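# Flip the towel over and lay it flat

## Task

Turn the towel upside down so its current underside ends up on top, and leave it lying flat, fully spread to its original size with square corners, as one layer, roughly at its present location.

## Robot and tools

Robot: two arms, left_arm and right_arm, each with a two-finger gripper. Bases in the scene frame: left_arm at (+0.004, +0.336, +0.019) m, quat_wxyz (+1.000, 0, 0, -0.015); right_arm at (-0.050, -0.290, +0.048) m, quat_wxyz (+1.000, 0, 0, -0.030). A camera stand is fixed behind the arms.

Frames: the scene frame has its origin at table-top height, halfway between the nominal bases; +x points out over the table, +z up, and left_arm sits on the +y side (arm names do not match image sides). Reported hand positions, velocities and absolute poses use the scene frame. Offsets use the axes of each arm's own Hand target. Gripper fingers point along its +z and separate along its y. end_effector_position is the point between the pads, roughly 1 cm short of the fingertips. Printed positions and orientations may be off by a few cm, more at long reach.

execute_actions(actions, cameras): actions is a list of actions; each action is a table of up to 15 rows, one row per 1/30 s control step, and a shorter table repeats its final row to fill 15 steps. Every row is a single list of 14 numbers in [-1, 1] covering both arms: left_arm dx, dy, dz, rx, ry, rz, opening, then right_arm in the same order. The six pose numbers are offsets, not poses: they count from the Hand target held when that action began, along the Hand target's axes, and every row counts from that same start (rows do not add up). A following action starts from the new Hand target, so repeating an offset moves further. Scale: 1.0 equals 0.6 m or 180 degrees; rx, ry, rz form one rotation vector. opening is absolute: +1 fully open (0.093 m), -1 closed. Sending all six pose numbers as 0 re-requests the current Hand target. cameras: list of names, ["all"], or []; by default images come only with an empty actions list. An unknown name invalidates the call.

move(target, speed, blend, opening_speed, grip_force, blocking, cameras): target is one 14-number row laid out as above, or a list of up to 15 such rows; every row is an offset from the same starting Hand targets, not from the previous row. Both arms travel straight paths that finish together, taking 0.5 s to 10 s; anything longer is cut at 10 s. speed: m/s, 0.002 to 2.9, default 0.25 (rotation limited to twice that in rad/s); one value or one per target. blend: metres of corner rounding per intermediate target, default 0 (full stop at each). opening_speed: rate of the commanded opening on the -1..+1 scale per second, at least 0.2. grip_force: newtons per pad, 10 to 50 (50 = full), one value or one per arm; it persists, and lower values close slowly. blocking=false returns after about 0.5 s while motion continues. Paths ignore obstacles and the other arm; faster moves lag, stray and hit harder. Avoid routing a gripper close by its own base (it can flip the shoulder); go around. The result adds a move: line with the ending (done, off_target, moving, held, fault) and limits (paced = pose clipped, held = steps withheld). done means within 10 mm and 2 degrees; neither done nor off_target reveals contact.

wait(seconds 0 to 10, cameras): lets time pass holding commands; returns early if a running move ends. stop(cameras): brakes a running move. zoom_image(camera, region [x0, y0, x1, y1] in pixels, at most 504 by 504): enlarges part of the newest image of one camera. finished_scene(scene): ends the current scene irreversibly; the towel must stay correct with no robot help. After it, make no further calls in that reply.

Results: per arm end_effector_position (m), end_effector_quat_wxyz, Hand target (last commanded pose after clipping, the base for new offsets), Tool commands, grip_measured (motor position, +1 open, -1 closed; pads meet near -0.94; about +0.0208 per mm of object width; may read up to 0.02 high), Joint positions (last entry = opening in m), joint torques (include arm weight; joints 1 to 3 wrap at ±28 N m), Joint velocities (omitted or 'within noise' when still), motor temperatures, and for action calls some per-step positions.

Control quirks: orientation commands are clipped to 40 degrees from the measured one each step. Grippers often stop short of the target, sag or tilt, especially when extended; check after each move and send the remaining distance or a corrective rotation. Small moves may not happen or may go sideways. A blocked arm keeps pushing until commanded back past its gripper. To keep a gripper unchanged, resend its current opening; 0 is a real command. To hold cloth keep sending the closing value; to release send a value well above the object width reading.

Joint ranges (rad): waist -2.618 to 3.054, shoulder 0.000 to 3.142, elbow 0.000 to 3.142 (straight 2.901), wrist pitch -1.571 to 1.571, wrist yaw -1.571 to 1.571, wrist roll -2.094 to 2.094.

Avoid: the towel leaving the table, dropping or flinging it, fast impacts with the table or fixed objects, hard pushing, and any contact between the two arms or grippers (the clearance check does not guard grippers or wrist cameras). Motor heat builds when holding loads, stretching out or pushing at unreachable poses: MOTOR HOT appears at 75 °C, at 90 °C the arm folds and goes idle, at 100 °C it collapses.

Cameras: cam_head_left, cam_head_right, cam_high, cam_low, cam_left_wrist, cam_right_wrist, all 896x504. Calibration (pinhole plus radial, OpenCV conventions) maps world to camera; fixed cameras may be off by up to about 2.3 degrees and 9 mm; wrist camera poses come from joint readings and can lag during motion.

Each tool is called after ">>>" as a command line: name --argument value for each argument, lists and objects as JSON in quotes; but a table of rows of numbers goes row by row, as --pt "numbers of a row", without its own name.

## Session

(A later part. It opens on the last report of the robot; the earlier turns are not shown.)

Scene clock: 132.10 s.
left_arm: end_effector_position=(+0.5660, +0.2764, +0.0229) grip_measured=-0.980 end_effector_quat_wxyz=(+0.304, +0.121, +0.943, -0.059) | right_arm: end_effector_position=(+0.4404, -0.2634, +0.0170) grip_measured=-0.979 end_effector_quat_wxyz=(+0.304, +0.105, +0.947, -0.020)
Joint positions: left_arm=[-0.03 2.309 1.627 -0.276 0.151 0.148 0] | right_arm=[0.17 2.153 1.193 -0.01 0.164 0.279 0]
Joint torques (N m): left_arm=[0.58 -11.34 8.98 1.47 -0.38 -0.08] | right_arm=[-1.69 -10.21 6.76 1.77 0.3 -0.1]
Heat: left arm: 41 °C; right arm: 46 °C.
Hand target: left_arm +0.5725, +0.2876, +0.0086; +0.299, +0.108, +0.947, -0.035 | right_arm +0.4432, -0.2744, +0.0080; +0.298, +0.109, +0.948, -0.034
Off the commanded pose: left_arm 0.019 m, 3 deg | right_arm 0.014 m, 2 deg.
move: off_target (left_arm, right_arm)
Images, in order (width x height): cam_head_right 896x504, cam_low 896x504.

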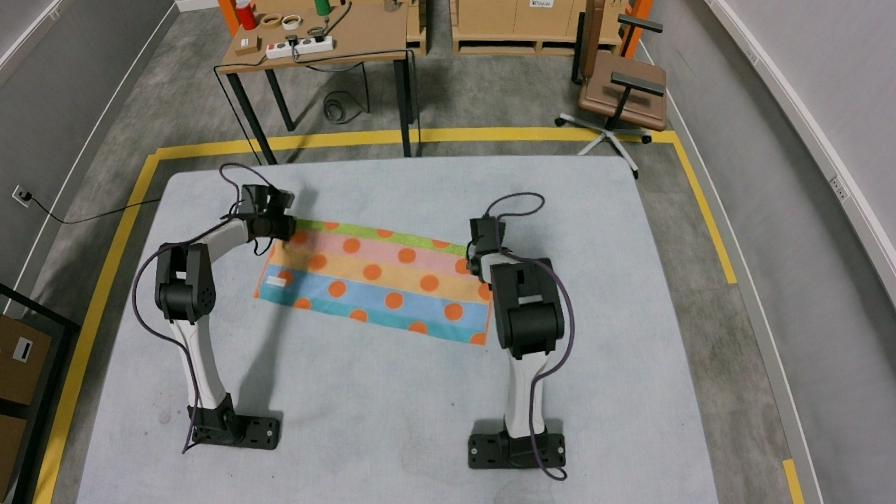

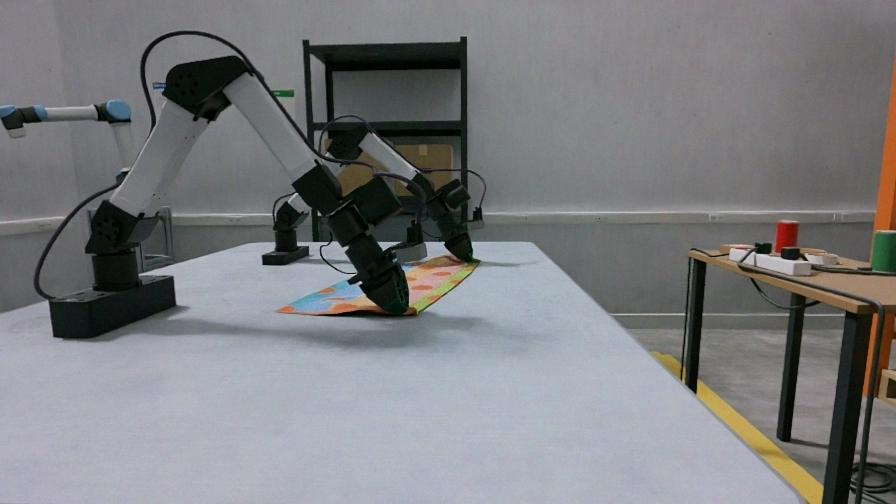

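>>> move --pt "0 0 0 0 0 0 0 0 0 0 0 0 0 0" --pt "-0.096 0 -0.1365 0 0 0 0 -0.096 0 -0.1365 0 0 0 0" --cameras '["cam_head_right","cam_low","cam_left_wrist","cam_right_wrist"]' --speed 0.15 --opening_speed 2

>>> move --pt "0.123 -0.1205 -0.0045 0 0 0 -1 0.207 0.14 -0.0635 0 0 0 -1" --pt "0.223 -0.1205 0.1385 0 0 0 -1 0.307 0.14 0.0805 0 0 0 -1" --pt "0.137 -0.168 0.1985 0 0 0 -1 0.3985 0.157 0.0165 0 0 0 -1" --pt "0.013 -0.168 0.021 0 0 0 -1 0.2745 0.157 -0.161 0 0 0 -1" --cameras '["cam_head_right","cam_low","cam_left_wrist","cam_right_wrist"]' --speed '[0.25,0.12,0.1,0.25]' --blend '[0.01,0.003,0,0]'

Scene clock: 152.20 s.
left_arm: end_effector_position=(+0.5661, +0.2872, +0.0718) grip_measured=-0.002 end_effector_quat_wxyz=(+0.267, +0.111, +0.956, -0.039) | right_arm: end_effector_position=(+0.4390, -0.2723, +0.0914) grip_measured=-0.002 end_effector_quat_wxyz=(+0.285, +0.110, +0.952, -0.031)
Joint positions: left_arm=[-0.024 2.286 1.837 -0.584 0.106 0.148 0.045] | right_arm=[0.155 2.009 1.338 -0.341 0.173 0.275 0.045]
Joint torques (N m): left_arm=[0.14 -20.96 9.28 1.17 0 -0.06] | right_arm=[-0.43 -15.19 7.98 1.48 0.21 -0.06]
Heat: left arm: 44 °C; right arm: 48 °C.
Hand target: left_arm +0.5725, +0.2878, +0.1086; +0.299, +0.108, +0.947, -0.034 | right_arm +0.4435, -0.2744, +0.1082; +0.299, +0.108, +0.948, -0.034
Off the commanded pose: left_arm 0.038 m, 4 deg | right_arm 0.017 m, 2 deg.
move: off_target (left_arm, right_arm)
camera_calibration:
cam_left_wrist: T_world_to_cam=[[-0.253183, -0.967223, 0.0194297, 0.419022], [-0.964472, 0.250795, -0.0830446, 0.516628], [0.0754498, -0.0397649, -0.996356, 0.130478], [0, 0, 0, 1]] pos_world=[0.594518, 0.280909, 0.164764]
cam_right_wrist: T_world_to_cam=[[-0.242236, -0.970205, -0.00483076, -0.15791], [-0.961487, 0.240719, -0.132653, 0.538351], [0.129864, -0.0274886, -0.991151, 0.111834], [0, 0, 0, 1]] pos_world=[0.464843, -0.279722, 0.181495]
Images, in order (width x height): cam_head_right 896x504, cam_low 896x504, cam_left_wrist 896x504, cam_right_wrist 896x504.

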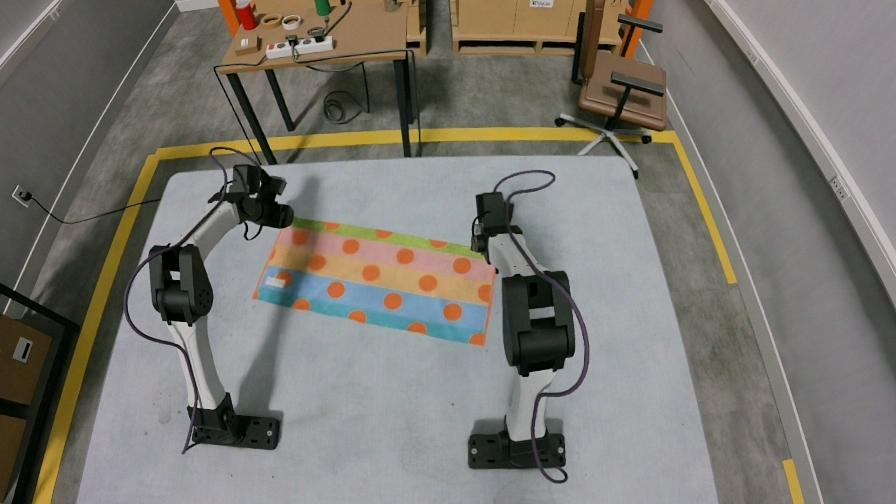

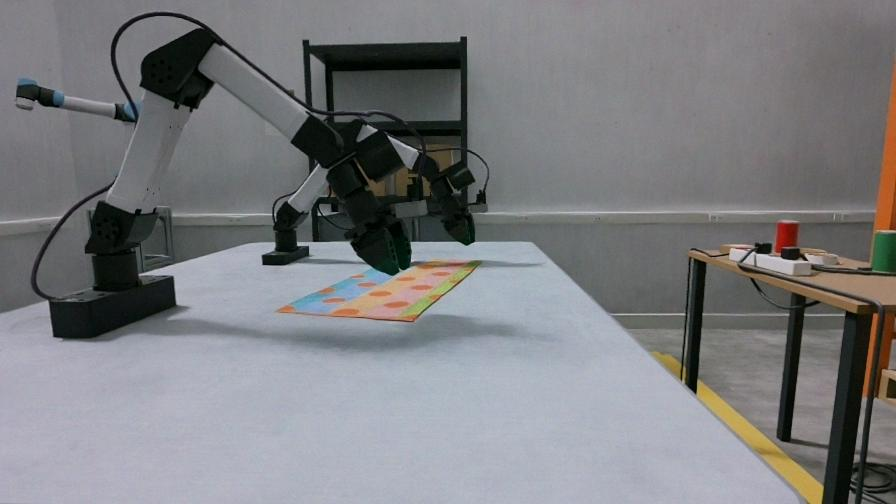

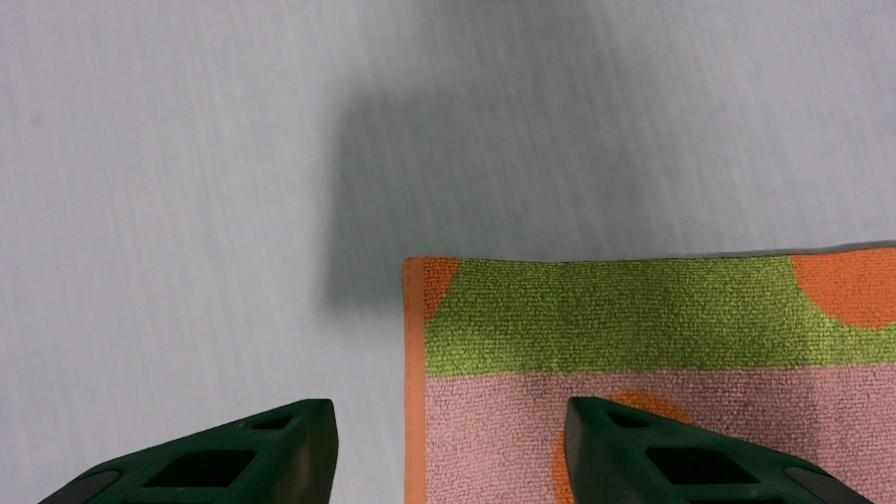

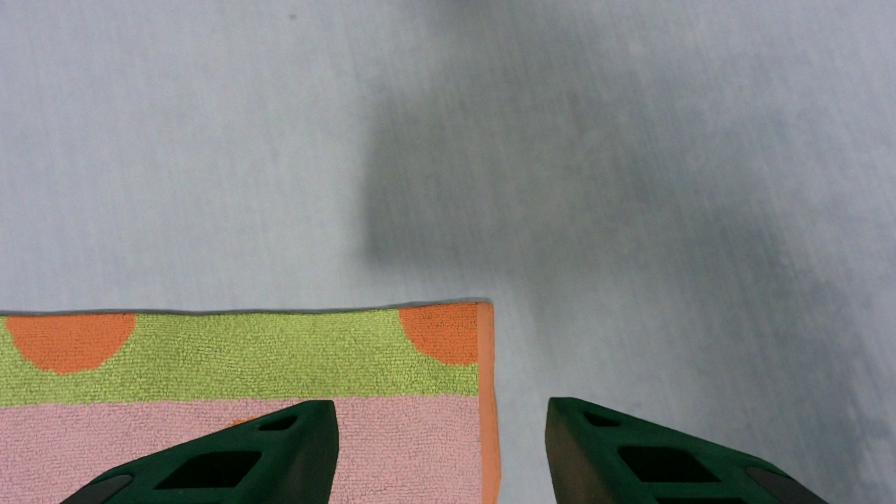

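Scene clock: 156.43 s.
left_arm: end_effector_position=(+0.5455, +0.1948, +0.0613) grip_measured=-0.986 end_effector_quat_wxyz=(+0.272, +0.110, +0.956, -0.024) | right_arm: end_effector_position=(+0.2780, -0.1464, +0.0876) grip_measured=-0.986 end_effector_quat_wxyz=(+0.300, +0.107, +0.947, -0.045)
Joint positions: left_arm=[-0.234 2.265 1.755 -0.509 -0.033 -0.026 0] | right_arm=[0.685 1.658 0.87 -0.362 0.464 0.75 0]
Joint torques (N m): left_arm=[-0.16 -20.21 8.96 1.18 0.07 -0.08] | right_arm=[0.44 -8.8 7.5 1.17 0.22 0.16]
Motor temperatures (°C): left_arm=[26 47 38 34 29 24 28] | right_arm=[27 49 41 34 26 28 27]
Heat: left arm: 47 °C; right arm: 49 °C.
Hand target: left_arm +0.5506, +0.1892, +0.0939; +0.299, +0.108, +0.947, -0.034 | right_arm +0.2794, -0.1398, +0.0930; +0.299, +0.109, +0.948, -0.034
Off the commanded pose: left_arm 0.033 m, 4 deg | right_arm 0.009 m, 1 deg.
move: off_target (left_arm)
camera_calibration:
cam_left_wrist: T_world_to_cam=[[-0.243224, -0.969924, -0.00944692, 0.321463], [-0.965962, 0.243092, -0.0884515, 0.521737], [0.0880877, -0.0123882, -0.996036, 0.105698], [0, 0, 0, 1]] pos_world=[0.572855, 0.186273, 0.154464]
cam_right_wrist: T_world_to_cam=[[-0.245872, -0.969111, 0.0192348, -0.0756264], [-0.956701, 0.239439, -0.165506, 0.354007], [0.155788, -0.0590953, -0.986021, 0.120119], [0, 0, 0, 1]] pos_world=[0.301371, -0.150955, 0.178485]
Images, in order (width x height): cam_head_right 896x504, cam_low 896x504, cam_left_wrist 896x504, cam_right_wrist 896x504.

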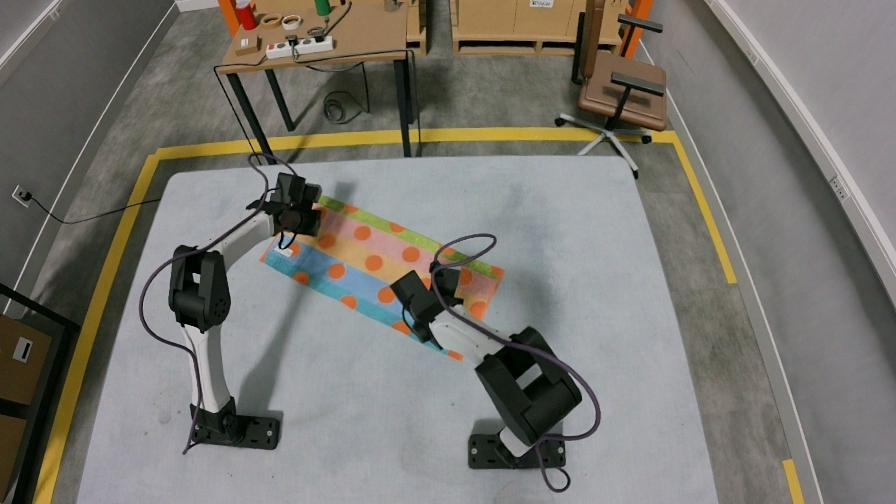

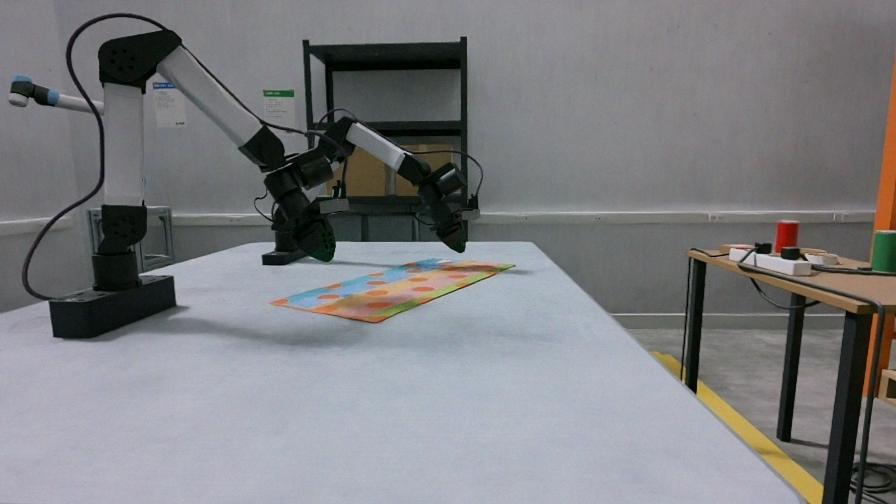

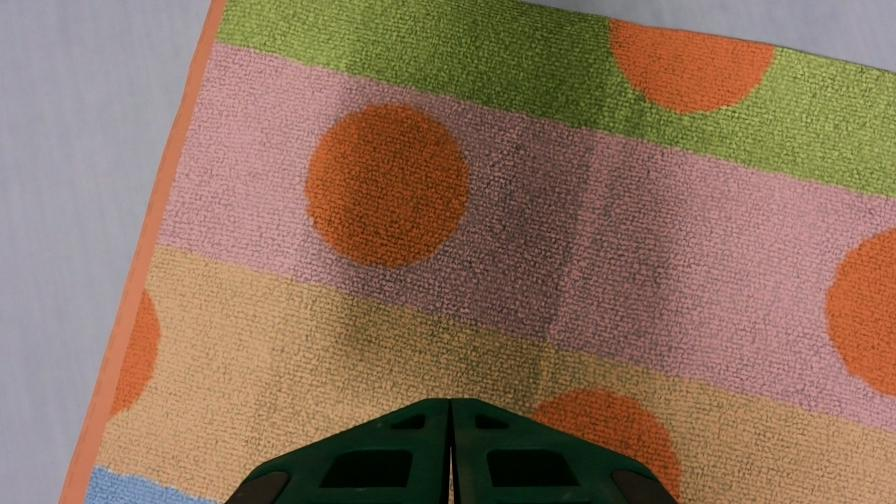

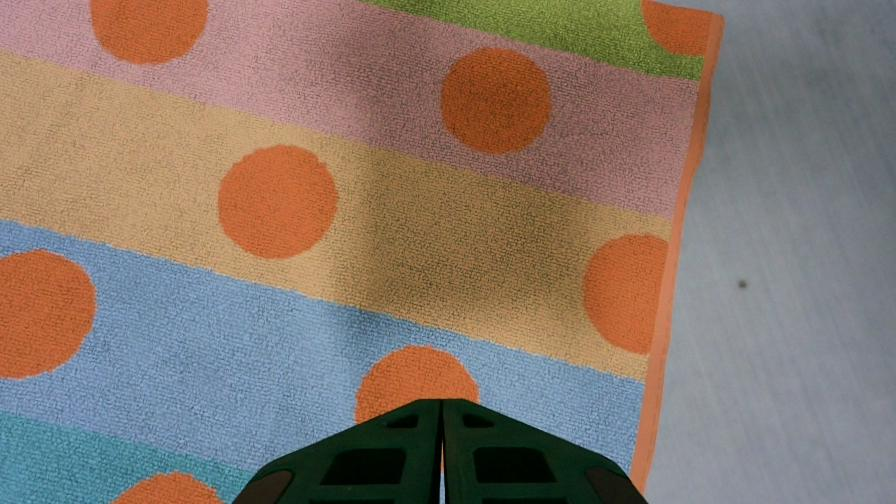

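>>> finished_scene --scene 3

The scene is finished: the task was done.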